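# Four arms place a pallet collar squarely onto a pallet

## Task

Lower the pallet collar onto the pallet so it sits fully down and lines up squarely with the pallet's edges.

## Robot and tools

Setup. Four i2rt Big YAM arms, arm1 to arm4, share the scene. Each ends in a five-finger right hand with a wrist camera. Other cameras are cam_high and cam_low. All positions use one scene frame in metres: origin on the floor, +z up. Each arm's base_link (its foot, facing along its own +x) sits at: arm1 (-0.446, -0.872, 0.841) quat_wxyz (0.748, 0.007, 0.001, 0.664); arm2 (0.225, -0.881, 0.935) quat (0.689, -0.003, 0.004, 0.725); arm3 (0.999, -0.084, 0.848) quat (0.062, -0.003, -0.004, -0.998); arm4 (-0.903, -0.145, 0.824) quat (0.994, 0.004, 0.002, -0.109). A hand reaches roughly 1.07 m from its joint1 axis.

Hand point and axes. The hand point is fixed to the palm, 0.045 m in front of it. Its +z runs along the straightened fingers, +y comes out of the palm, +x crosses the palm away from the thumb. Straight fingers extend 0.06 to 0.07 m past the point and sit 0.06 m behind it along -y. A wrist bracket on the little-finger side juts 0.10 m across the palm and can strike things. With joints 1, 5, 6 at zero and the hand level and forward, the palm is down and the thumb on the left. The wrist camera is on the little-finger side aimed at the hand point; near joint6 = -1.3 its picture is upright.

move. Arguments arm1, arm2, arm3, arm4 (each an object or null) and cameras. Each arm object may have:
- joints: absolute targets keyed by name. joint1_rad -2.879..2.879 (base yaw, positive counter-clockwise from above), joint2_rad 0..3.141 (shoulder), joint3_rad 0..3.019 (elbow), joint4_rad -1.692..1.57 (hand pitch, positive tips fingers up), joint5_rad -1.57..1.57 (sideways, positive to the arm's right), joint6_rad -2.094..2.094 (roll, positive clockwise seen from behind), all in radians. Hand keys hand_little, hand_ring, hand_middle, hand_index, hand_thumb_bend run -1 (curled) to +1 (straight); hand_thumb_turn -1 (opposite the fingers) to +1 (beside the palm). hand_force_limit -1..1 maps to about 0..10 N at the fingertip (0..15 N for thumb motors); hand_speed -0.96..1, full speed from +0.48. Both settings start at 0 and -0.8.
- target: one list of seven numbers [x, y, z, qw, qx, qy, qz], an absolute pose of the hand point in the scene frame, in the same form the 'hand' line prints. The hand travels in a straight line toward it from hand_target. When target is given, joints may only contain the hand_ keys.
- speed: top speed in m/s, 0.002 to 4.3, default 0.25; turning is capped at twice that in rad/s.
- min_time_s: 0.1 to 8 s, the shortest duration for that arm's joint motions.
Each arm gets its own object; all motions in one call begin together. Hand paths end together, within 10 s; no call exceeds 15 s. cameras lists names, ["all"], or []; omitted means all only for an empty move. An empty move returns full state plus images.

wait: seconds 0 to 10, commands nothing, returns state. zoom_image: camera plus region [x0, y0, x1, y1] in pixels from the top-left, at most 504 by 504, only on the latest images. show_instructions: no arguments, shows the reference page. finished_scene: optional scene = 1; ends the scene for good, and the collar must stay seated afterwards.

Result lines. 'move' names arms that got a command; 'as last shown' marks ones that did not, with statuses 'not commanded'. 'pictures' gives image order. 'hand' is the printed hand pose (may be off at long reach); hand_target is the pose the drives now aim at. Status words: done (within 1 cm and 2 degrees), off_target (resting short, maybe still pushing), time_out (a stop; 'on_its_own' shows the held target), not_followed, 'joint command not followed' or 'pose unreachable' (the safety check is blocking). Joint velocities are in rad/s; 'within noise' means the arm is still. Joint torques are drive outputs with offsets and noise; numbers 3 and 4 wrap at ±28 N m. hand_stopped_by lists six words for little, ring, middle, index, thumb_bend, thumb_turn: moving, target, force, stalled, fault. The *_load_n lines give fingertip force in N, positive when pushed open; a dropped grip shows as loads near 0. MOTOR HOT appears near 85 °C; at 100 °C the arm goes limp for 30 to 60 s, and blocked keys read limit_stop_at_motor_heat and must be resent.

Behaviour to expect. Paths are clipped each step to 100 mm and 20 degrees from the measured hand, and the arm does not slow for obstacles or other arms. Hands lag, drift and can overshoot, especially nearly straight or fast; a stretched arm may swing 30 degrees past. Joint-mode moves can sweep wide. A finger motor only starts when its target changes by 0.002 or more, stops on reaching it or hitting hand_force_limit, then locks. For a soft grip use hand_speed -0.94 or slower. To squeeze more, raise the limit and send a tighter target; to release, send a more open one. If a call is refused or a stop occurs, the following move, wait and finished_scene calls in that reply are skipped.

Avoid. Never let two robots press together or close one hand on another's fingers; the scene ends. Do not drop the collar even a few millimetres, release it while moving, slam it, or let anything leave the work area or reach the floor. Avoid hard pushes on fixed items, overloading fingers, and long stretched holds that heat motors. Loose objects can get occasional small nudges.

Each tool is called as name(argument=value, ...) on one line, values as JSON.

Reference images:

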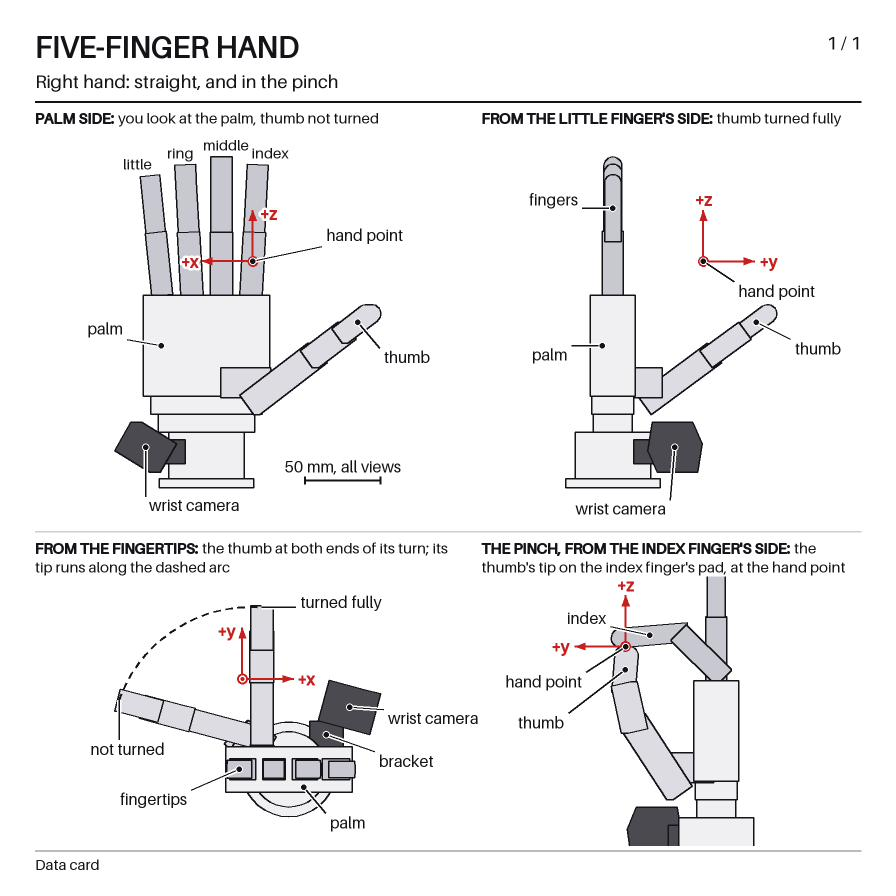

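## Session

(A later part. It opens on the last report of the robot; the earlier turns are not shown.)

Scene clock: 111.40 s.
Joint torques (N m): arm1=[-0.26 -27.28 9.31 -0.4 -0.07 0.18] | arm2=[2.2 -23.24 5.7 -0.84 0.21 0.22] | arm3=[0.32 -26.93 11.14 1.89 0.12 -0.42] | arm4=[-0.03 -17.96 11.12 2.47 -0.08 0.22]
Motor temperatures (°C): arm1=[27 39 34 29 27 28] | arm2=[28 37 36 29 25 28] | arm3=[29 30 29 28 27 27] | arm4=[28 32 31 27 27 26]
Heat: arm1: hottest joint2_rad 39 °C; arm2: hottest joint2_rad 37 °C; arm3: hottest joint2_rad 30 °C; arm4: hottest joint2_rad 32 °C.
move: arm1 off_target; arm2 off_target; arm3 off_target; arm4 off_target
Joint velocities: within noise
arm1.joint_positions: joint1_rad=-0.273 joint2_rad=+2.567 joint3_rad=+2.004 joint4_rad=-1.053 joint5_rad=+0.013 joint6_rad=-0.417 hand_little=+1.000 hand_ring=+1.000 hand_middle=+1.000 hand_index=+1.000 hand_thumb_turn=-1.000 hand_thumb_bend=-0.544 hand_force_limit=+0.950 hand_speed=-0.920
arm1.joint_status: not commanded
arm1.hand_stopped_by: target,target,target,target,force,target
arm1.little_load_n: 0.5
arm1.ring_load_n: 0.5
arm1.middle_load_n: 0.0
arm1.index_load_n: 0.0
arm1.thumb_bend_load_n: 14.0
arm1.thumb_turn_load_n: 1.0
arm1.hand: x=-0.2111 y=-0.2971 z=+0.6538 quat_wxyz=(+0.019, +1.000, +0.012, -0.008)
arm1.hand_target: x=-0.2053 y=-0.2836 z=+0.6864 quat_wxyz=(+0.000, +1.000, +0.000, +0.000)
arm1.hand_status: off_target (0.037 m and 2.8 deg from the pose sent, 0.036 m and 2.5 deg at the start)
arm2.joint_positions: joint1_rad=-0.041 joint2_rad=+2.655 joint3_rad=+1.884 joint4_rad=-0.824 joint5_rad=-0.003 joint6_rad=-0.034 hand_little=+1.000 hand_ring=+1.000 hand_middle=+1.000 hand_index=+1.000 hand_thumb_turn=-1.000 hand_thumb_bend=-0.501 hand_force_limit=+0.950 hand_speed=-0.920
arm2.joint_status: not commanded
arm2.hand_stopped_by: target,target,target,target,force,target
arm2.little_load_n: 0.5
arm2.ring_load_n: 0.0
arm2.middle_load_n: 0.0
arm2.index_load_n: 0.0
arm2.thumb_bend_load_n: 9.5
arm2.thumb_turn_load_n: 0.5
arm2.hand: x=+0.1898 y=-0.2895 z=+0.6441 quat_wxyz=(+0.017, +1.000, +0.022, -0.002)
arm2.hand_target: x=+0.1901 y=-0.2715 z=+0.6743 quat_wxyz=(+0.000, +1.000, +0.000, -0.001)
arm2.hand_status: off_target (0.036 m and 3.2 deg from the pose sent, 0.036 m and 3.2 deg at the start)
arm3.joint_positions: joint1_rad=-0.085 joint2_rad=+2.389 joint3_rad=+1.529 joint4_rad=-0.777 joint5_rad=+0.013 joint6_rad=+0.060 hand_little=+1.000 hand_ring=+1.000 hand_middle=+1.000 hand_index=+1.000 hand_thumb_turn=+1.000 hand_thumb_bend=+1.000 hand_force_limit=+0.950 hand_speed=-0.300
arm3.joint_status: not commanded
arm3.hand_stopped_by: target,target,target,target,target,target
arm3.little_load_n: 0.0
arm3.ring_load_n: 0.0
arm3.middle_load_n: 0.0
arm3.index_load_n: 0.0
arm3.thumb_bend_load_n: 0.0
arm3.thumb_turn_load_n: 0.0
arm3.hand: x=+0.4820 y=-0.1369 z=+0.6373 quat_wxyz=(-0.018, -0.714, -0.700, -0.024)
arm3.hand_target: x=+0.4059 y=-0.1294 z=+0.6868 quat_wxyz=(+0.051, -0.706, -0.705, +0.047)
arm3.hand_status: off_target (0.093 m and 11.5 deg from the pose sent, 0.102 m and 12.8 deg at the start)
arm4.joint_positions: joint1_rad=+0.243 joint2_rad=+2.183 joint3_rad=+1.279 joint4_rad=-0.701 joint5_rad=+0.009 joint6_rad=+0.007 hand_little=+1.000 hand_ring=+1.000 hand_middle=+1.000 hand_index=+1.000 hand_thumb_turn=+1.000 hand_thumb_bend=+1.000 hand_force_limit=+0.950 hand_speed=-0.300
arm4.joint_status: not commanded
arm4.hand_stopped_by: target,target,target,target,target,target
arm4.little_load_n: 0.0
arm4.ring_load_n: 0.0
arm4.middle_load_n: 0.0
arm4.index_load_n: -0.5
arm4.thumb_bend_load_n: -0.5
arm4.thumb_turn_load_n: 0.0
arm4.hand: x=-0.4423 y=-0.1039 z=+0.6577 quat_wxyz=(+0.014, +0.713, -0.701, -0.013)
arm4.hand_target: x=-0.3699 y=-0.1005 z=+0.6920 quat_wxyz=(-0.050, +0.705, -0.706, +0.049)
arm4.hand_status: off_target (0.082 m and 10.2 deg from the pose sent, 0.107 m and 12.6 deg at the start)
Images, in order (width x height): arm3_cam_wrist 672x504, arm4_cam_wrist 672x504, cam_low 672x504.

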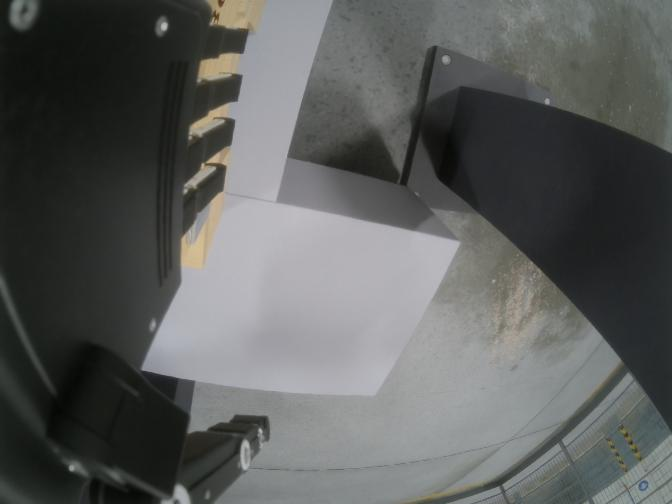

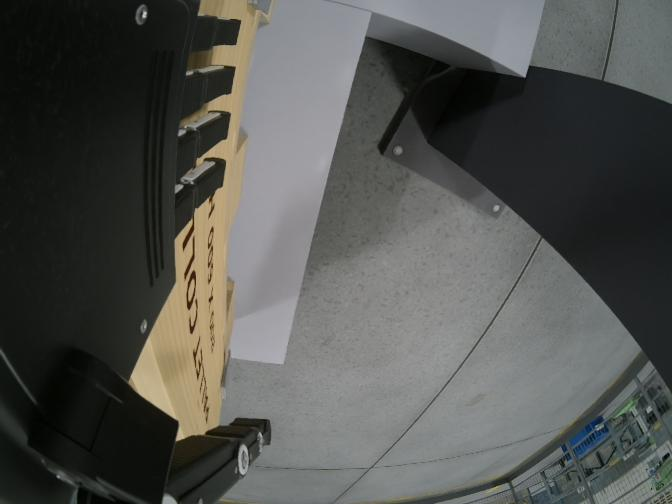

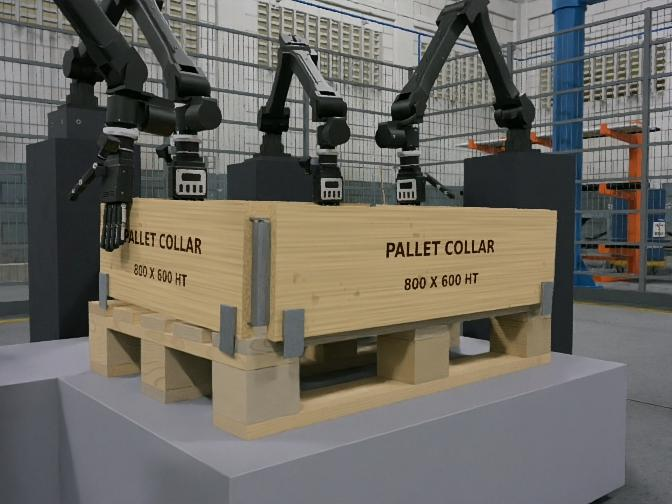

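move(cameras=["all"])

Scene clock: 112.07 s.
Joint torques (N m): arm1=[-0.21 -27.05 9.22 -0.46 -0.06 0.21] | arm2=[2.14 -23.18 5.7 -0.73 0.22 0.24] | arm3=[0.85 -27.11 11.17 2 0.12 -0.41] | arm4=[-0.09 -18.02 11.12 2.48 -0.08 0.22]
Motor temperatures (°C): arm1=[27 39 34 29 27 28] | arm2=[28 37 36 29 25 28] | arm3=[29 30 29 28 27 27] | arm4=[28 32 31 27 27 26]
Heat: arm1: hottest joint2_rad 39 °C; arm2: hottest joint2_rad 37 °C; arm3: hottest joint2_rad 30 °C; arm4: hottest joint2_rad 32 °C.
Joint velocities: within noise
arm1.joint_positions: joint1_rad=-0.273 joint2_rad=+2.567 joint3_rad=+2.004 joint4_rad=-1.053 joint5_rad=+0.013 joint6_rad=-0.417 hand_little=+1.000 hand_ring=+1.000 hand_middle=+1.000 hand_index=+1.000 hand_thumb_turn=-1.000 hand_thumb_bend=-0.544 hand_force_limit=+0.950 hand_speed=-0.920
arm1.joint_status: not commanded
arm1.hand_stopped_by: target,target,target,target,force,target
arm1.little_load_n: 0.0
arm1.ring_load_n: 0.0
arm1.middle_load_n: 0.0
arm1.index_load_n: -0.5
arm1.thumb_bend_load_n: 14.0
arm1.thumb_turn_load_n: 1.0
arm1.hand: x=-0.2111 y=-0.2971 z=+0.6538 quat_wxyz=(+0.019, +1.000, +0.012, -0.008) (m; scene frame)
arm1.hand_target: x=-0.2053 y=-0.2836 z=+0.6864 quat_wxyz=(+0.000, +1.000, +0.000, +0.000) (m; scene frame)
arm1.hand_status: off_target (0.037 m and 2.8 deg from the pose sent, 0.036 m and 2.5 deg at the start)
arm2.joint_positions: joint1_rad=-0.041 joint2_rad=+2.655 joint3_rad=+1.884 joint4_rad=-0.824 joint5_rad=-0.003 joint6_rad=-0.034 hand_little=+1.000 hand_ring=+1.000 hand_middle=+1.000 hand_index=+1.000 hand_thumb_turn=-1.000 hand_thumb_bend=-0.501 hand_force_limit=+0.950 hand_speed=-0.920
arm2.joint_status: not commanded
arm2.hand_stopped_by: target,target,target,target,force,target
arm2.little_load_n: 0.0
arm2.ring_load_n: 0.0
arm2.middle_load_n: 0.0
arm2.index_load_n: 0.0
arm2.thumb_bend_load_n: 9.5
arm2.thumb_turn_load_n: 0.5
arm2.hand: x=+0.1898 y=-0.2895 z=+0.6441 quat_wxyz=(+0.017, +1.000, +0.022, -0.002) (m; scene frame)
arm2.hand_target: x=+0.1901 y=-0.2715 z=+0.6743 quat_wxyz=(+0.000, +1.000, +0.000, -0.001) (m; scene frame)
arm2.hand_status: off_target (0.036 m and 3.2 deg from the pose sent, 0.036 m and 3.2 deg at the start)
arm3.joint_positions: joint1_rad=-0.085 joint2_rad=+2.389 joint3_rad=+1.529 joint4_rad=-0.777 joint5_rad=+0.013 joint6_rad=+0.060 hand_little=+1.000 hand_ring=+1.000 hand_middle=+1.000 hand_index=+1.000 hand_thumb_turn=+1.000 hand_thumb_bend=+1.000 hand_force_limit=+0.950 hand_speed=-0.300
arm3.joint_status: not commanded
arm3.hand_stopped_by: target,target,target,target,target,target
arm3.little_load_n: 0.0
arm3.ring_load_n: -0.5
arm3.middle_load_n: 0.0
arm3.index_load_n: 0.0
arm3.thumb_bend_load_n: 0.0
arm3.thumb_turn_load_n: 0.0
arm3.hand: x=+0.4820 y=-0.1369 z=+0.6373 quat_wxyz=(-0.018, -0.714, -0.700, -0.024) (m; scene frame)
arm3.hand_target: x=+0.4059 y=-0.1294 z=+0.6868 quat_wxyz=(+0.051, -0.706, -0.705, +0.047) (m; scene frame)
arm3.hand_status: off_target (0.093 m and 11.5 deg from the pose sent, 0.102 m and 12.8 deg at the start)
arm4.joint_positions: joint1_rad=+0.243 joint2_rad=+2.183 joint3_rad=+1.279 joint4_rad=-0.701 joint5_rad=+0.009 joint6_rad=+0.006 hand_little=+1.000 hand_ring=+1.000 hand_middle=+1.000 hand_index=+1.000 hand_thumb_turn=+1.000 hand_thumb_bend=+1.000 hand_force_limit=+0.950 hand_speed=-0.300
arm4.joint_status: not commanded
arm4.hand_stopped_by: target,target,target,target,target,target
arm4.little_load_n: 0.0
arm4.ring_load_n: 0.0
arm4.middle_load_n: 0.0
arm4.index_load_n: 0.0
arm4.thumb_bend_load_n: 0.0
arm4.thumb_turn_load_n: 0.0
arm4.hand: x=-0.4423 y=-0.1040 z=+0.6577 quat_wxyz=(+0.014, +0.713, -0.701, -0.013) (m; scene frame)
arm4.hand_target: x=-0.3699 y=-0.1005 z=+0.6920 quat_wxyz=(-0.050, +0.705, -0.705, +0.049) (m; scene frame)
arm4.hand_status: off_target (0.082 m and 10.2 deg from the pose sent, 0.107 m and 12.6 deg at the start)
pictures: arm1_cam_wrist, arm2_cam_wrist, arm3_cam_wrist, arm4_cam_wrist, cam_high, cam_low
Images, in order (width x height): arm1_cam_wrist 672x504, arm2_cam_wrist 672x504, arm3_cam_wrist 672x504, arm4_cam_wrist 672x504, cam_high 672x504, cam_low 672x504.

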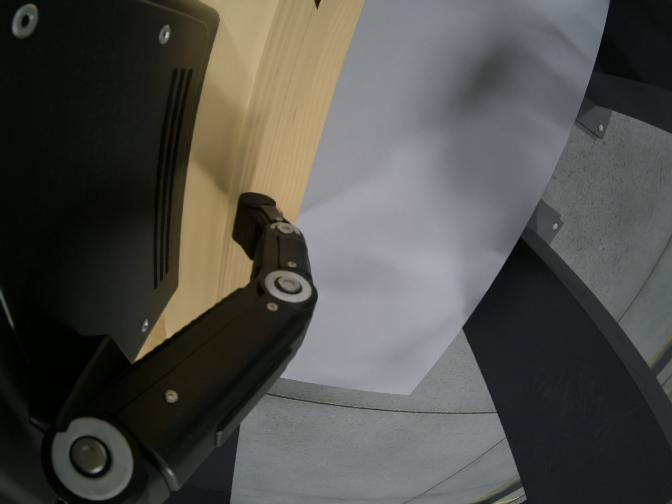

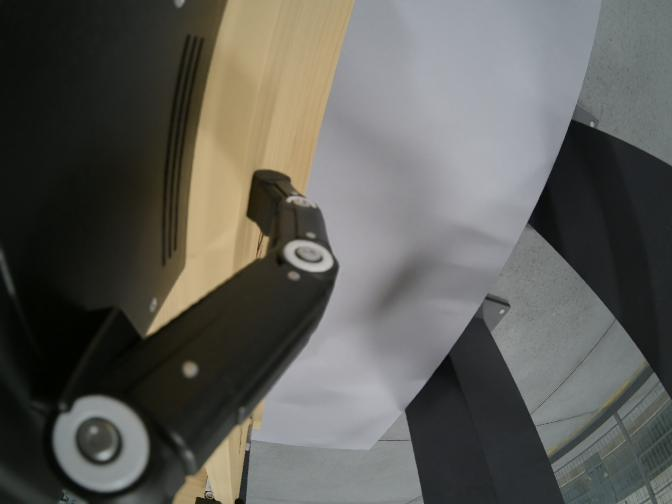

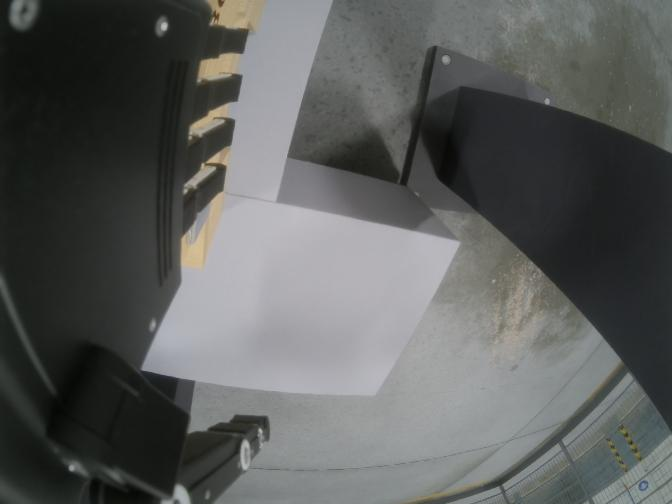

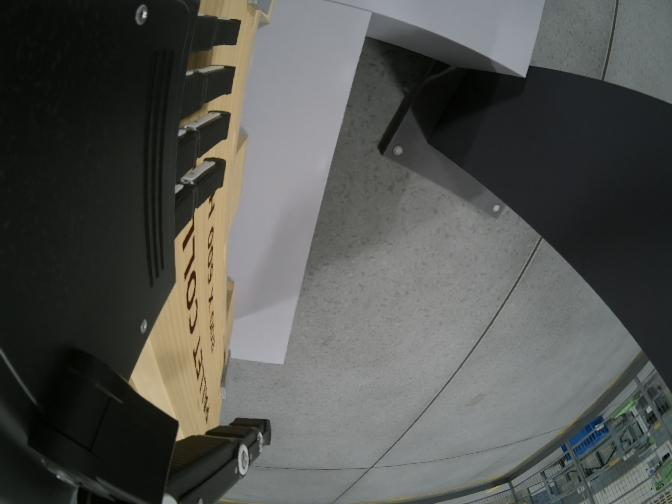

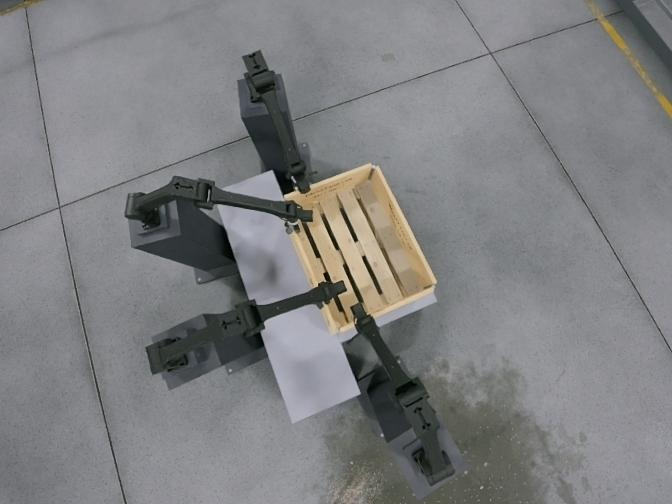

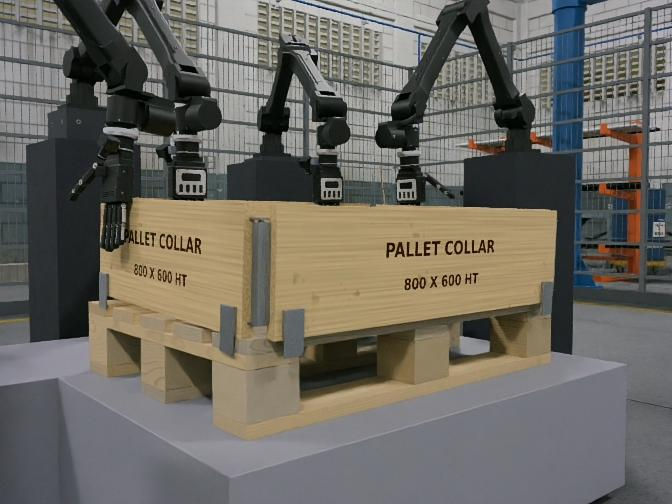

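zoom_image(camera="cam_low", region=[80, 230, 330, 430])

zoom_image(camera="cam_low", region=[300, 230, 580, 430])

zoom_image(camera="cam_high", region=[260, 140, 460, 360])

Scaled by 2.016 from the camera's image (finer frame: 960x720).

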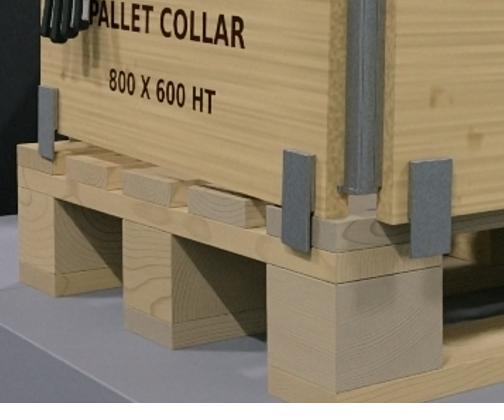

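Scaled by 1.800 from the camera's image (finer frame: 960x720).

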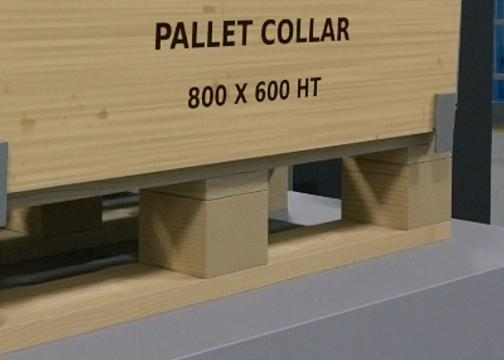

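Scaled by 2.291 from the camera's image (finer frame: 960x720).

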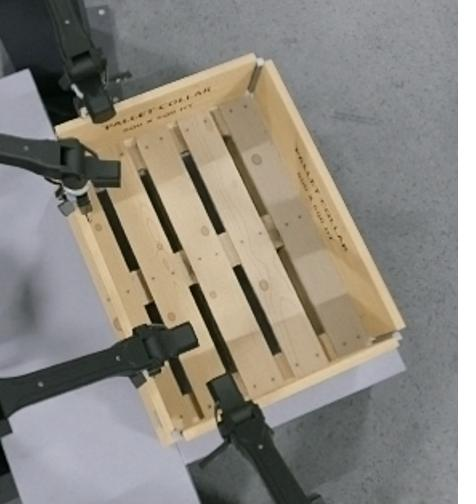

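move(arm1={"target":[-0.205,-0.320,0.694,0,1,0,0],"speed":0.03}, arm2={"target":[0.190,-0.310,0.684,0,1,0,0],"speed":0.03}, arm3={"target":[0.400,-0.160,0.688,-0.0494,0.7054,0.7054,-0.0494],"speed":0.03}, arm4={"target":[-0.365,-0.130,0.700,-0.0494,0.7054,-0.7054,0.0494],"speed":0.03}, cameras=["cam_low","cam_high","arm1_cam_wrist","arm2_cam_wrist"])

Scene clock: 114.33 s.
Joint torques (N m): arm1=[-2.02 -29.39 5.45 -1.92 0.03 0.07] | arm2=[2.49 -19.37 3.66 -0.57 0.22 0.15] | arm3=[3.84 -24.41 12.4 1.54 -0.13 -0.11] | arm4=[-1.85 -18.55 11.29 2.22 0.01 0.09]
Motor temperatures (°C): arm1=[27 39 34 29 27 28] | arm2=[28 37 36 29 25 28] | arm3=[29 30 29 28 27 27] | arm4=[28 33 31 27 27 26]
Heat: arm1: hottest joint2_rad 39 °C; arm2: hottest joint2_rad 37 °C; arm3: hottest joint2_rad 30 °C; arm4: hottest joint2_rad 33 °C.
move: arm1 off_target; arm2 off_target; arm3 off_target; arm4 off_target
Joint velocities: within noise
arm1.joint_positions: joint1_rad=-0.273 joint2_rad=+2.497 joint3_rad=+1.874 joint4_rad=-0.923 joint5_rad=+0.010 joint6_rad=-0.422 hand_little=+1.000 hand_ring=+1.000 hand_middle=+1.000 hand_index=+1.000 hand_thumb_turn=-1.000 hand_thumb_bend=-0.543 hand_force_limit=+0.950 hand_speed=-0.920
arm1.joint_status: not commanded
arm1.hand_stopped_by: target,target,target,target,force,target
arm1.little_load_n: 0.0
arm1.ring_load_n: 0.0
arm1.middle_load_n: 0.0
arm1.index_load_n: 0.0
arm1.thumb_bend_load_n: 16.0
arm1.thumb_turn_load_n: 1.0
arm1.hand: x=-0.2130 y=-0.3021 z=+0.6546 quat_wxyz=(-0.013, +1.000, +0.014, +0.004)
arm1.hand_target: x=-0.2053 y=-0.3187 z=+0.6913 quat_wxyz=(+0.000, +1.000, +0.000, +0.000)
arm1.hand_status: off_target (0.044 m and 2.3 deg from the pose sent, 0.047 m and 2.8 deg at the start)
arm2.joint_positions: joint1_rad=-0.041 joint2_rad=+2.515 joint3_rad=+1.726 joint4_rad=-0.736 joint5_rad=-0.002 joint6_rad=-0.024 hand_little=+1.000 hand_ring=+1.000 hand_middle=+1.000 hand_index=+1.000 hand_thumb_turn=-1.000 hand_thumb_bend=-0.503 hand_force_limit=+0.950 hand_speed=-0.920
arm2.joint_status: not commanded
arm2.hand_stopped_by: target,target,target,target,force,target
arm2.little_load_n: 0.0
arm2.ring_load_n: 0.0
arm2.middle_load_n: -0.5
arm2.index_load_n: 0.0
arm2.thumb_bend_load_n: 0.0
arm2.thumb_turn_load_n: 0.0
arm2.hand: x=+0.1896 y=-0.2943 z=+0.6855 quat_wxyz=(-0.018, +1.000, +0.017, -0.002)
arm2.hand_target: x=+0.1901 y=-0.3096 z=+0.6841 quat_wxyz=(+0.000, +1.000, +0.000, +0.000)
arm2.hand_status: off_target (0.016 m and 2.8 deg from the pose sent, 0.045 m and 3.2 deg at the start)
arm3.joint_positions: joint1_rad=-0.080 joint2_rad=+2.346 joint3_rad=+1.521 joint4_rad=-0.780 joint5_rad=+0.019 joint6_rad=+0.070 hand_little=+1.000 hand_ring=+1.000 hand_middle=+1.000 hand_index=+1.000 hand_thumb_turn=+1.000 hand_thumb_bend=+1.000 hand_force_limit=+0.950 hand_speed=-0.300
arm3.joint_status: not commanded
arm3.hand_stopped_by: target,target,target,target,target,target
arm3.little_load_n: -0.5
arm3.ring_load_n: 0.0
arm3.middle_load_n: 0.0
arm3.index_load_n: 0.5
arm3.thumb_bend_load_n: 0.0
arm3.thumb_turn_load_n: 0.0
arm3.hand: x=+0.4726 y=-0.1390 z=+0.6577 quat_wxyz=(-0.005, -0.716, -0.698, -0.014)
arm3.hand_target: x=+0.4056 y=-0.1604 z=+0.6945 quat_wxyz=(+0.048, -0.705, -0.705, +0.050)
arm3.hand_status: off_target (0.081 m and 9.7 deg from the pose sent, 0.099 m and 11.5 deg at the start)
arm4.joint_positions: joint1_rad=+0.211 joint2_rad=+2.163 joint3_rad=+1.279 joint4_rad=-0.722 joint5_rad=+0.001 joint6_rad=-0.032 hand_little=+1.000 hand_ring=+1.000 hand_middle=+1.000 hand_index=+1.000 hand_thumb_turn=+1.000 hand_thumb_bend=+1.000 hand_force_limit=+0.950 hand_speed=-0.300
arm4.joint_status: not commanded
arm4.hand_stopped_by: target,target,target,target,target,target
arm4.little_load_n: 0.0
arm4.ring_load_n: 0.0
arm4.middle_load_n: -0.5
arm4.index_load_n: -0.5
arm4.thumb_bend_load_n: 0.0
arm4.thumb_turn_load_n: 0.0
arm4.hand: x=-0.4423 y=-0.1195 z=+0.6683 quat_wxyz=(+0.011, +0.715, -0.698, -0.017)
arm4.hand_target: x=-0.3703 y=-0.1306 z=+0.7065 quat_wxyz=(-0.049, +0.705, -0.705, +0.050)
arm4.hand_status: off_target (0.084 m and 10.4 deg from the pose sent, 0.092 m and 10.2 deg at the start)
pictures: arm1_cam_wrist, arm2_cam_wrist, cam_high, cam_low
Images, in order (width x height): arm1_cam_wrist 672x504, arm2_cam_wrist 672x504, cam_high 672x504, cam_low 672x504.

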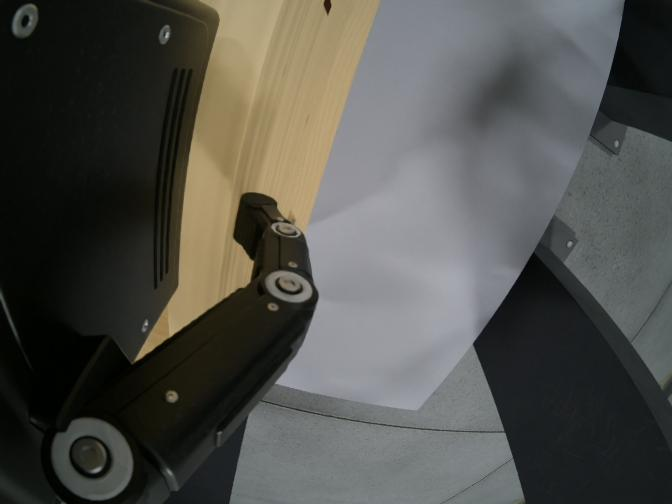

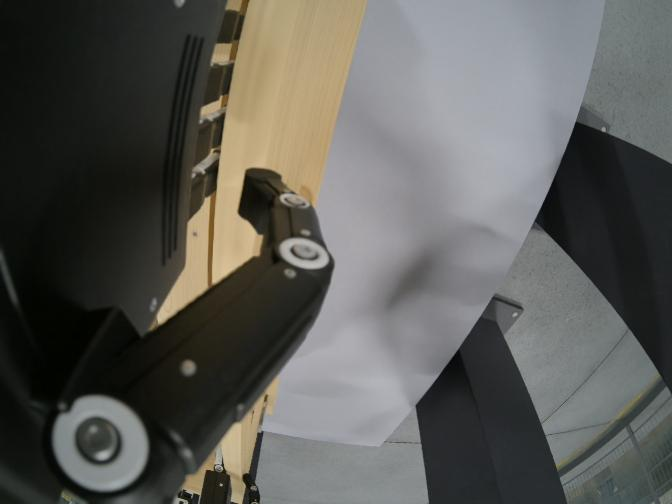

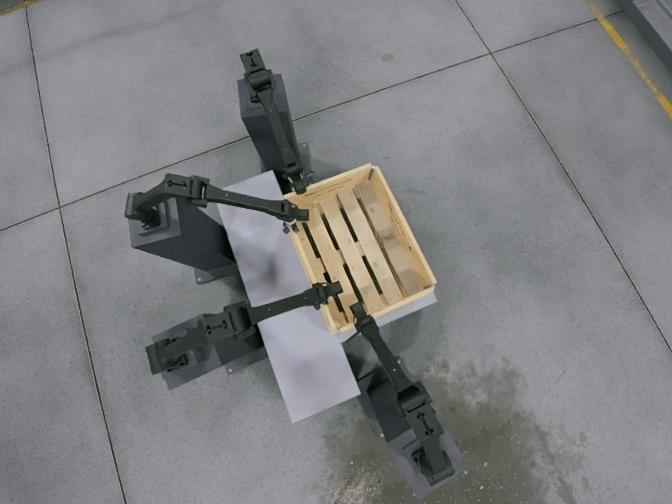

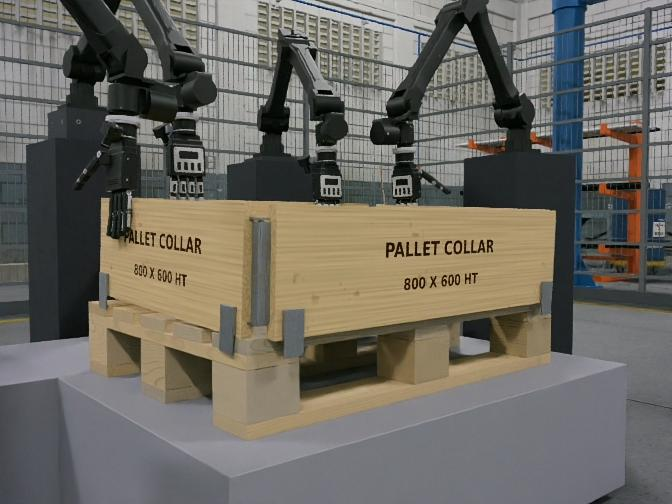

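move(arm2={"joints":{"hand_thumb_bend":0.6,"hand_speed":0.2}}, arm3={"target":[0.56,-0.16,0.66,0,0.7071,0.7071,0],"speed":0.15}, arm4={"target":[-0.53,-0.16,0.66,0,0.7071,-0.7071,0],"speed":0.15})

move(arm2={"target":[0.190,-0.275,0.660,0,1,0,0],"speed":0.06}, arm3={"target":[0.58,-0.22,0.50,0.3799,-0.5964,-0.5964,0.3799],"speed":0.25}, arm4={"target":[-0.55,-0.19,0.50,-0.3799,0.5964,-0.5964,0.3799],"speed":0.25}, cameras=["all"])

Scene clock: 120.23 s.
Joint torques (N m): arm1=[-1.73 -28.69 5.57 -2.06 0.03 0.08] | arm2=[2.43 -19.19 3.71 -0.64 0.23 0.16] | arm3=[2.32 -18.37 4.67 0.44 -0.12 -0.03] | arm4=[-0.73 -13.04 4.03 0.64 -0.09 -0.07]
Motor temperatures (°C): arm1=[27 40 33 30 27 28] | arm2=[28 37 36 29 25 28] | arm3=[29 30 30 28 27 27] | arm4=[28 33 32 27 27 26]
Heat: arm1: hottest joint2_rad 40 °C; arm2: hottest joint2_rad 37 °C; arm3: hottest joint2_rad 30 °C; arm4: hottest joint2_rad 33 °C.
move: arm2 done; arm3 done; arm4 done
Joint velocities: within noise
arm1: as last shown
arm1.joint_positions: joint1_rad=-0.273 joint2_rad=+2.496 joint3_rad=+1.872 joint4_rad=-0.923 joint5_rad=+0.010 joint6_rad=-0.424 hand_little=+1.000 hand_ring=+1.000 hand_middle=+1.000 hand_index=+1.000 hand_thumb_turn=-1.000 hand_thumb_bend=-0.543 hand_force_limit=+0.950 hand_speed=-0.920
arm1.little_load_n: -0.5
arm1.hand: x=-0.2132 y=-0.3026 z=+0.6548 quat_wxyz=(-0.013, +1.000, +0.015, +0.004)
arm2.joint_positions: joint1_rad=-0.041 joint2_rad=+2.515 joint3_rad=+1.725 joint4_rad=-0.736 joint5_rad=-0.002 joint6_rad=-0.024 hand_little=+1.000 hand_ring=+1.000 hand_middle=+1.000 hand_index=+1.000 hand_thumb_turn=-1.000 hand_thumb_bend=+0.600 hand_force_limit=+0.950 hand_speed=+0.200
arm2.joint_status: all done
arm2.hand_stopped_by: target,target,target,target,target,target
arm2.little_load_n: 0.0
arm2.ring_load_n: 0.0
arm2.middle_load_n: 0.0
arm2.index_load_n: 0.0
arm2.thumb_bend_load_n: 0.0
arm2.thumb_turn_load_n: 0.0
arm2.hand: x=+0.1896 y=-0.2946 z=+0.6855 quat_wxyz=(-0.018, +1.000, +0.017, -0.002)
arm2.hand_target: x=+0.1901 y=-0.3097 z=+0.6840 quat_wxyz=(+0.000, +1.000, +0.000, +0.000)
arm2.hand_status: not commanded
arm3.joint_positions: joint1_rad=-0.047 joint2_rad=+2.192 joint3_rad=+1.189 joint4_rad=-0.586 joint5_rad=+0.010 joint6_rad=+0.083 hand_little=+1.000 hand_ring=+1.000 hand_middle=+1.000 hand_index=+1.000 hand_thumb_turn=+1.000 hand_thumb_bend=+1.000 hand_force_limit=+0.950 hand_speed=-0.300
arm3.joint_status: not commanded
arm3.hand_stopped_by: target,target,target,target,target,target
arm3.little_load_n: 0.0
arm3.ring_load_n: 0.0
arm3.middle_load_n: 0.0
arm3.index_load_n: 0.0
arm3.thumb_bend_load_n: 0.0
arm3.thumb_turn_load_n: 0.0
arm3.hand: x=+0.5621 y=-0.1522 z=+0.6602 quat_wxyz=(-0.003, -0.709, -0.705, -0.006)
arm3.hand_target: x=+0.5602 y=-0.1599 z=+0.6600 quat_wxyz=(+0.000, -0.707, -0.707, +0.000)
arm3.hand_status: done (0.008 m and 0.8 deg from the pose sent, 0.090 m and 2.3 deg at the start)
arm4.joint_positions: joint1_rad=+0.121 joint2_rad=+2.042 joint3_rad=+0.961 joint4_rad=-0.512 joint5_rad=+0.006 joint6_rad=-0.093 hand_little=+1.000 hand_ring=+1.000 hand_middle=+1.000 hand_index=+1.000 hand_thumb_turn=+1.000 hand_thumb_bend=+1.000 hand_force_limit=+0.950 hand_speed=-0.300
arm4.joint_status: not commanded
arm4.hand_stopped_by: target,target,target,target,target,target
arm4.little_load_n: 0.0
arm4.ring_load_n: 0.5
arm4.middle_load_n: 0.0
arm4.index_load_n: 0.0
arm4.thumb_bend_load_n: 0.0
arm4.thumb_turn_load_n: 0.0
arm4.hand: x=-0.5378 y=-0.1564 z=+0.6559 quat_wxyz=(+0.008, +0.705, -0.709, -0.011)
arm4.hand_target: x=-0.5300 y=-0.1600 z=+0.6601 quat_wxyz=(+0.000, +0.707, -0.707, +0.000)
arm4.hand_status: done (0.009 m and 1.5 deg from the pose sent, 0.097 m and 2.7 deg at the start)
pictures: none

Scene clock: 123.27 s.
Joint torques (N m): arm1=[-1.79 -28.4 5.6 -2.06 0.05 0.09] | arm2=[2.61 -17.9 8.09 -0.59 0.19 0.01] | arm3=[2.43 -13.98 -1.43 2.25 0.22 -0.18] | arm4=[-0.97 -8.88 -3.02 2.73 -0.35 -0.06]
Motor temperatures (°C): arm1=[27 41 33 30 27 28] | arm2=[28 37 36 29 25 28] | arm3=[29 30 30 28 27 27] | arm4=[28 33 31 27 27 26]
Heat: arm1: hottest joint2_rad 41 °C; arm2: hottest joint2_rad 37 °C; arm3: hottest joint2_rad 30 °C; arm4: hottest joint2_rad 33 °C.
move: arm2 done; arm3 done; arm4 off_target
Joint velocities: within noise
arm1: as last shown
arm1.little_load_n: 0.0
arm1.hand: x=-0.2132 y=-0.3026 z=+0.6547 quat_wxyz=(-0.013, +1.000, +0.015, +0.004)
arm1.hand_target: x=-0.2053 y=-0.3186 z=+0.6913 quat_wxyz=(+0.000, +1.000, +0.000, +0.000)
arm2.joint_positions: joint1_rad=-0.041 joint2_rad=+2.605 joint3_rad=+1.846 joint4_rad=-0.803 joint5_rad=+0.000 joint6_rad=-0.008 hand_little=+1.000 hand_ring=+1.000 hand_middle=+1.000 hand_index=+1.000 hand_thumb_turn=-1.000 hand_thumb_bend=+0.600 hand_force_limit=+0.950 hand_speed=+0.200
arm2.joint_status: not commanded
arm2.hand_stopped_by: target,target,target,target,target,target
arm2.little_load_n: 0.0
arm2.ring_load_n: 0.0
arm2.middle_load_n: 0.0
arm2.index_load_n: 0.0
arm2.thumb_bend_load_n: 0.0
arm2.thumb_turn_load_n: 0.0
arm2.hand: x=+0.1887 y=-0.2826 z=+0.6634 quat_wxyz=(+0.001, +1.000, +0.009, -0.001)
arm2.hand_target: x=+0.1901 y=-0.2752 z=+0.6601 quat_wxyz=(+0.000, +1.000, +0.000, +0.000)
arm2.hand_status: done (0.008 m and 1.0 deg from the pose sent, 0.032 m and 2.8 deg at the start)
arm3.joint_positions: joint1_rad=+0.237 joint2_rad=+2.886 joint3_rad=+0.818 joint4_rad=+1.566 joint5_rad=+0.337 joint6_rad=+0.170 hand_little=+1.000 hand_ring=+1.000 hand_middle=+1.000 hand_index=+1.000 hand_thumb_turn=+1.000 hand_thumb_bend=+1.000 hand_force_limit=+0.950 hand_speed=-0.300
arm3.joint_status: not commanded
arm3.hand_stopped_by: target,target,target,target,target,target
arm3.little_load_n: 0.0
arm3.ring_load_n: 0.0
arm3.middle_load_n: 0.0
arm3.index_load_n: 0.0
arm3.thumb_bend_load_n: 0.0
arm3.thumb_turn_load_n: -0.5
arm3.hand: x=+0.5816 y=-0.2152 z=+0.4982 quat_wxyz=(+0.374, -0.606, -0.598, +0.368)
arm3.hand_target: x=+0.5800 y=-0.2201 z=+0.5000 quat_wxyz=(+0.378, -0.599, -0.598, +0.376)
arm3.hand_status: done (0.005 m and 1.9 deg from the pose sent, 0.175 m and 65.7 deg at the start; a joint's target at an end of its range on 20 of 91 steps)
arm4.joint_positions: joint1_rad=-0.149 joint2_rad=+2.806 joint3_rad=+0.628 joint4_rad=+1.546 joint5_rad=-0.369 joint6_rad=-0.209 hand_little=+1.000 hand_ring=+1.000 hand_middle=+1.000 hand_index=+1.000 hand_thumb_turn=+1.000 hand_thumb_bend=+1.000 hand_force_limit=+0.950 hand_speed=-0.300
arm4.joint_status: not commanded
arm4.hand_stopped_by: target,target,target,target,target,target
arm4.little_load_n: 0.0
arm4.ring_load_n: 0.0
arm4.middle_load_n: 0.0
arm4.index_load_n: 0.0
arm4.thumb_bend_load_n: 0.0
arm4.thumb_turn_load_n: -0.5
arm4.hand: x=-0.5503 y=-0.1870 z=+0.5002 quat_wxyz=(-0.357, +0.631, -0.615, +0.309)
arm4.hand_target: x=-0.5497 y=-0.1903 z=+0.5001 quat_wxyz=(-0.357, +0.631, -0.611, +0.317)
arm4.hand_status: off_target (0.003 m and 9.6 deg from the pose sent, 0.160 m and 66.5 deg at the start; a joint's target at an end of its range on 30 of 91 steps)
pictures: arm1_cam_wrist, arm2_cam_wrist, arm3_cam_wrist, arm4_cam_wrist, cam_high, cam_low
Images, in order (width x height): arm1_cam_wrist 672x504, arm2_cam_wrist 672x504, arm3_cam_wrist 672x504, arm4_cam_wrist 672x504, cam_high 672x504, cam_low 672x504.

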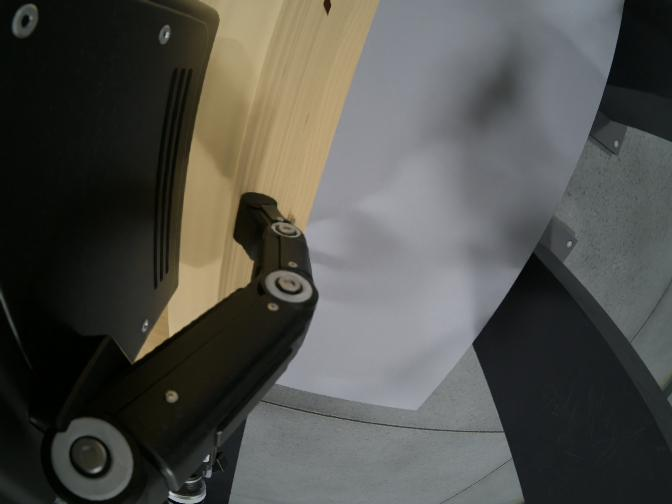

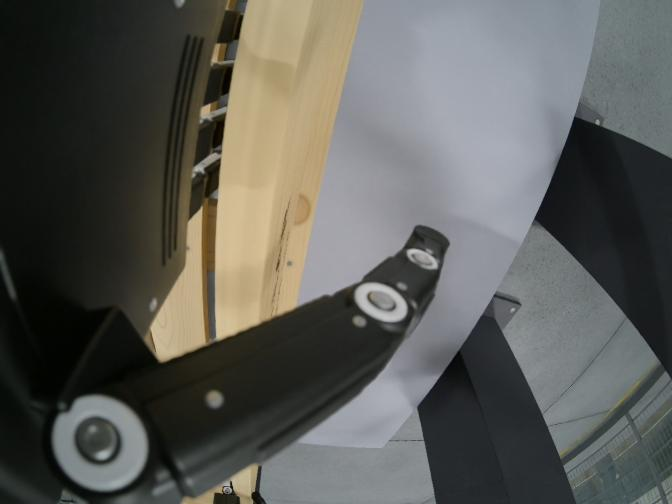

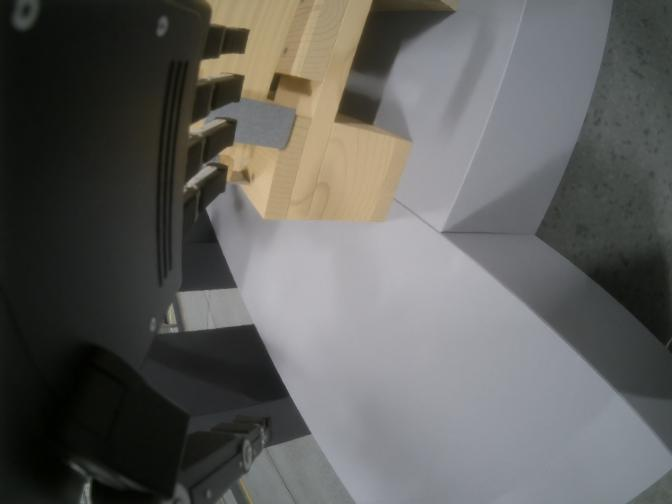

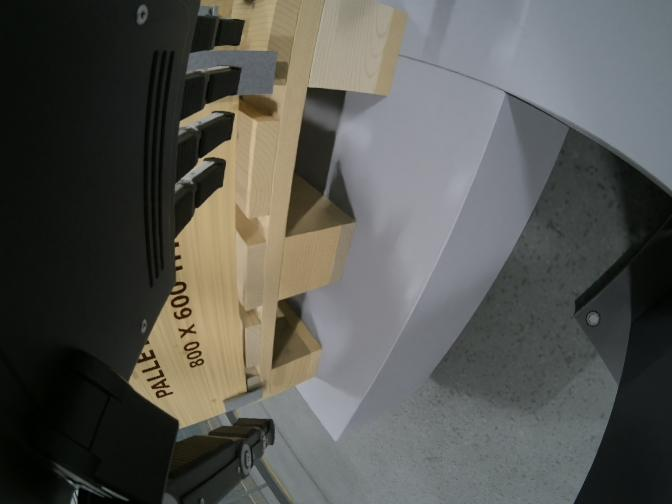

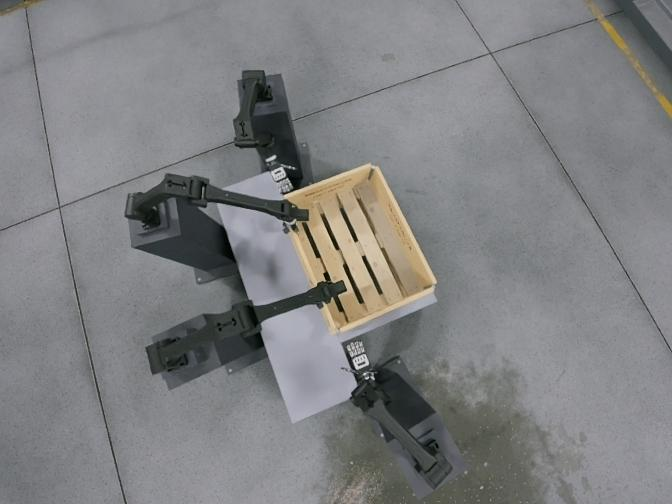

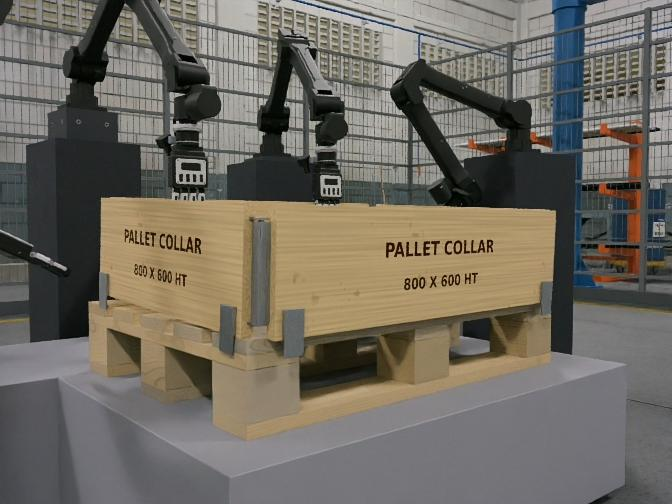

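zoom_image(camera="arm3_cam_wrist", region=[180, 0, 430, 240])

zoom_image(camera="arm4_cam_wrist", region=[170, 0, 420, 240])

Scaled by 2.016 from the camera's image (finer frame: 960x720).

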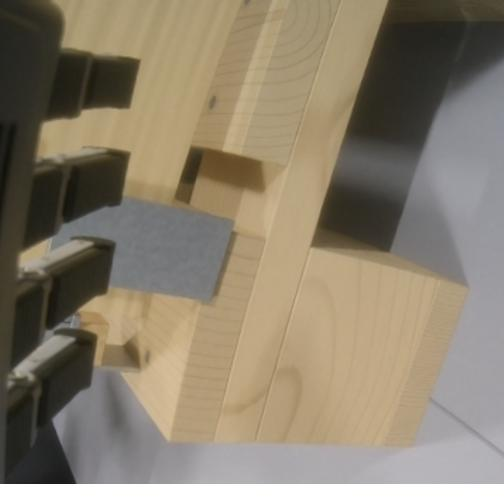

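Scaled by 2.016 from the camera's image (finer frame: 960x720).

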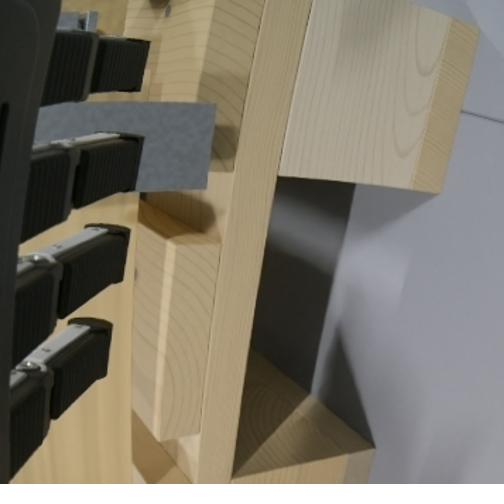

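move(arm2={"target":[0.190,-0.285,0.643,0,1,0,0],"speed":0.06}, arm3={"target":[0.535,-0.216,0.410,0.3388,-0.5319,-0.6545,0.4170],"speed":0.1}, arm4={"target":[-0.500,-0.216,0.410,-0.3388,0.5319,-0.6545,0.4170],"speed":0.1}, cameras=["arm2_cam_wrist","arm3_cam_wrist","arm4_cam_wrist","cam_low"])

Scene clock: 127.13 s.
Joint torques (N m): arm1=[-1.85 -27.4 5.67 -1.92 0.08 0.08] | arm2=[2.32 -18.08 5.97 0.34 0.18 -0.01] | arm3=[0.44 -13.57 -0.34 1.01 -0.14 -0.2] | arm4=[0.32 -9.93 -2.35 2.85 -0.09 0.13]
Motor temperatures (°C): arm1=[27 42 33 30 27 28] | arm2=[28 37 36 29 25 28] | arm3=[29 30 30 28 27 27] | arm4=[28 33 31 27 27 26]
Heat: arm1: hottest joint2_rad 42 °C; arm2: hottest joint2_rad 37 °C; arm3: hottest joint2_rad 30 °C; arm4: hottest joint2_rad 33 °C.
move: arm2 off_target; arm3 off_target; arm4 off_target
Joint velocities: within noise
arm1: as last shown
arm2.joint_positions: joint1_rad=-0.041 joint2_rad=+2.620 joint3_rad=+1.846 joint4_rad=-0.787 joint5_rad=+0.000 joint6_rad=-0.008 hand_little=+1.000 hand_ring=+1.000 hand_middle=+1.000 hand_index=+1.000 hand_thumb_turn=-1.000 hand_thumb_bend=+0.600 hand_force_limit=+0.950 hand_speed=+0.200
arm2.joint_status: not commanded
arm2.hand_stopped_by: target,target,target,target,target,target
arm2.little_load_n: 0.0
arm2.ring_load_n: 0.0
arm2.middle_load_n: 0.0
arm2.index_load_n: 0.0
arm2.thumb_bend_load_n: 0.0
arm2.thumb_turn_load_n: 0.0
arm2.hand: x=+0.1887 y=-0.2845 z=+0.6539 quat_wxyz=(+0.000, +1.000, +0.009, -0.001)
arm2.hand_target: x=+0.1901 y=-0.2854 z=+0.6431 quat_wxyz=(+0.000, +1.000, +0.000, +0.000)
arm2.hand_status: off_target (0.011 m and 1.0 deg from the pose sent, 0.021 m and 1.0 deg at the start)
arm3.joint_positions: joint1_rad=+0.103 joint2_rad=+3.066 joint3_rad=+1.130 joint4_rad=+1.525 joint5_rad=+0.013 joint6_rad=+0.007 hand_little=+1.000 hand_ring=+1.000 hand_middle=+1.000 hand_index=+1.000 hand_thumb_turn=+1.000 hand_thumb_bend=+1.000 hand_force_limit=+0.950 hand_speed=-0.300
arm3.joint_status: not commanded
arm3.hand_stopped_by: target,target,target,target,target,target
arm3.little_load_n: 0.0
arm3.ring_load_n: 0.0
arm3.middle_load_n: 0.0
arm3.index_load_n: 0.0
arm3.thumb_bend_load_n: 0.0
arm3.thumb_turn_load_n: 0.0
arm3.hand: x=+0.5259 y=-0.2246 z=+0.4236 quat_wxyz=(+0.343, -0.526, -0.648, +0.430)
arm3.hand_target: x=+0.5356 y=-0.2161 z=+0.4104 quat_wxyz=(+0.339, -0.532, -0.655, +0.417)
arm3.hand_status: off_target (0.018 m and 1.9 deg from the pose sent, 0.100 m and 12.8 deg at the start)
arm4.joint_positions: joint1_rad=-0.075 joint2_rad=+3.022 joint3_rad=+0.924 joint4_rad=+1.546 joint5_rad=-0.084 joint6_rad=-0.060 hand_little=+1.000 hand_ring=+1.000 hand_middle=+1.000 hand_index=+1.000 hand_thumb_turn=+1.000 hand_thumb_bend=+1.000 hand_force_limit=+0.950 hand_speed=-0.300
arm4.joint_status: not commanded
arm4.hand_stopped_by: target,target,target,target,target,target
arm4.little_load_n: 0.0
arm4.ring_load_n: 0.0
arm4.middle_load_n: 0.0
arm4.index_load_n: -0.5
arm4.thumb_bend_load_n: 0.0
arm4.thumb_turn_load_n: 0.0
arm4.hand: x=-0.5019 y=-0.2191 z=+0.4085 quat_wxyz=(-0.310, +0.556, -0.674, +0.375)
arm4.hand_target: x=-0.4996 y=-0.2162 z=+0.4099 quat_wxyz=(-0.316, +0.552, -0.672, +0.379)
arm4.hand_status: off_target (0.004 m and 6.8 deg from the pose sent, 0.107 m and 17.5 deg at the start; a joint's target at an end of its range on 65 of 65 steps)
Images, in order (width x height): arm2_cam_wrist 672x504, arm3_cam_wrist 672x504, arm4_cam_wrist 672x504, cam_low 672x504.

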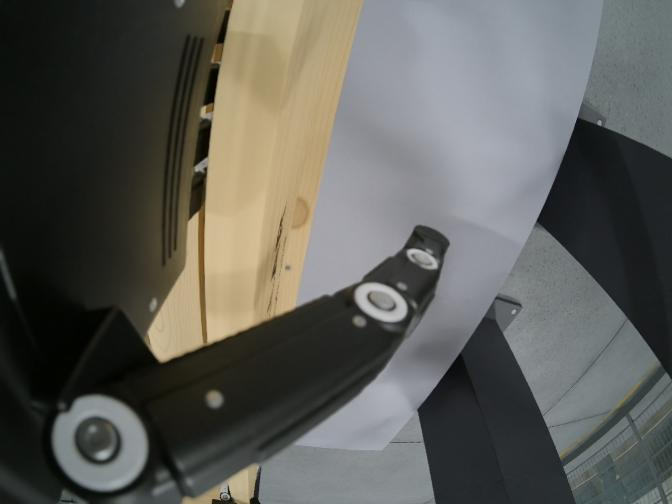

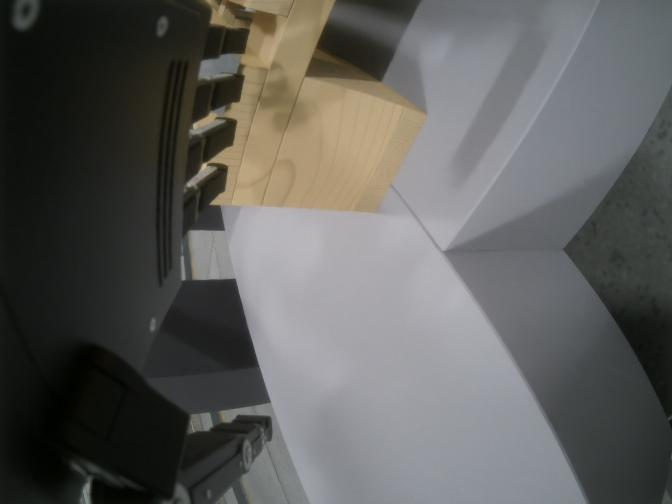

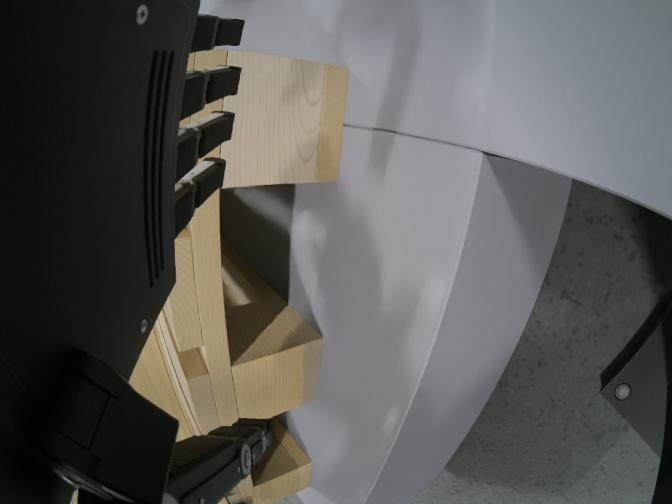

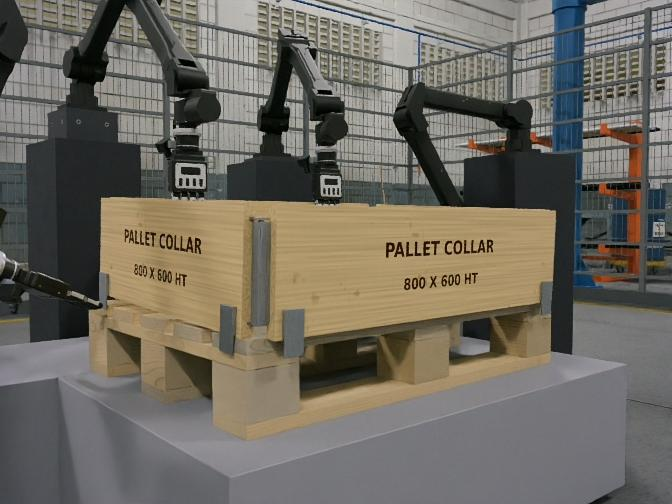

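zoom_image(camera="arm3_cam_wrist", region=[180, 0, 330, 220])

zoom_image(camera="cam_low", region=[50, 230, 150, 340])

zoom_image(camera="arm4_cam_wrist", region=[170, 0, 330, 220])

Scaled by 2.291 from the camera's image (finer frame: 960x720).

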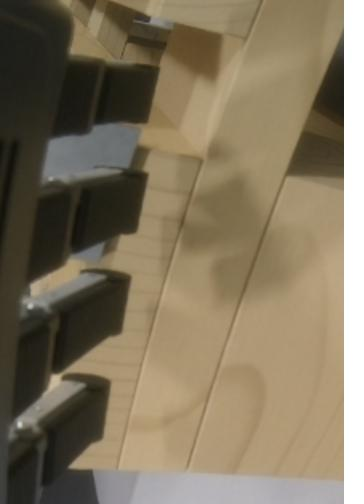

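Scaled by 4.582 from the camera's image (finer frame: 960x720).

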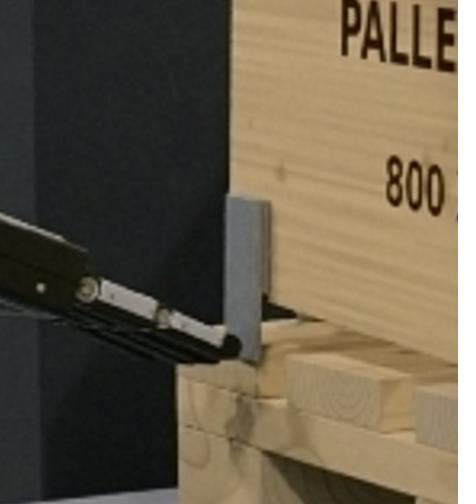

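Scaled by 2.291 from the camera's image (finer frame: 960x720).

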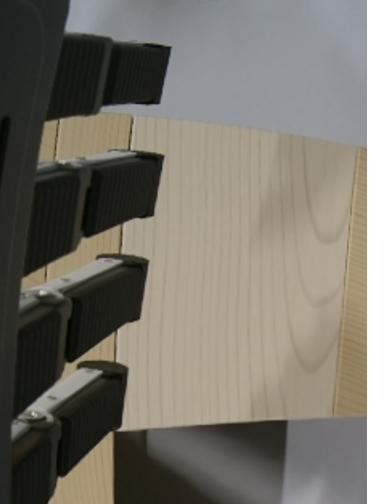

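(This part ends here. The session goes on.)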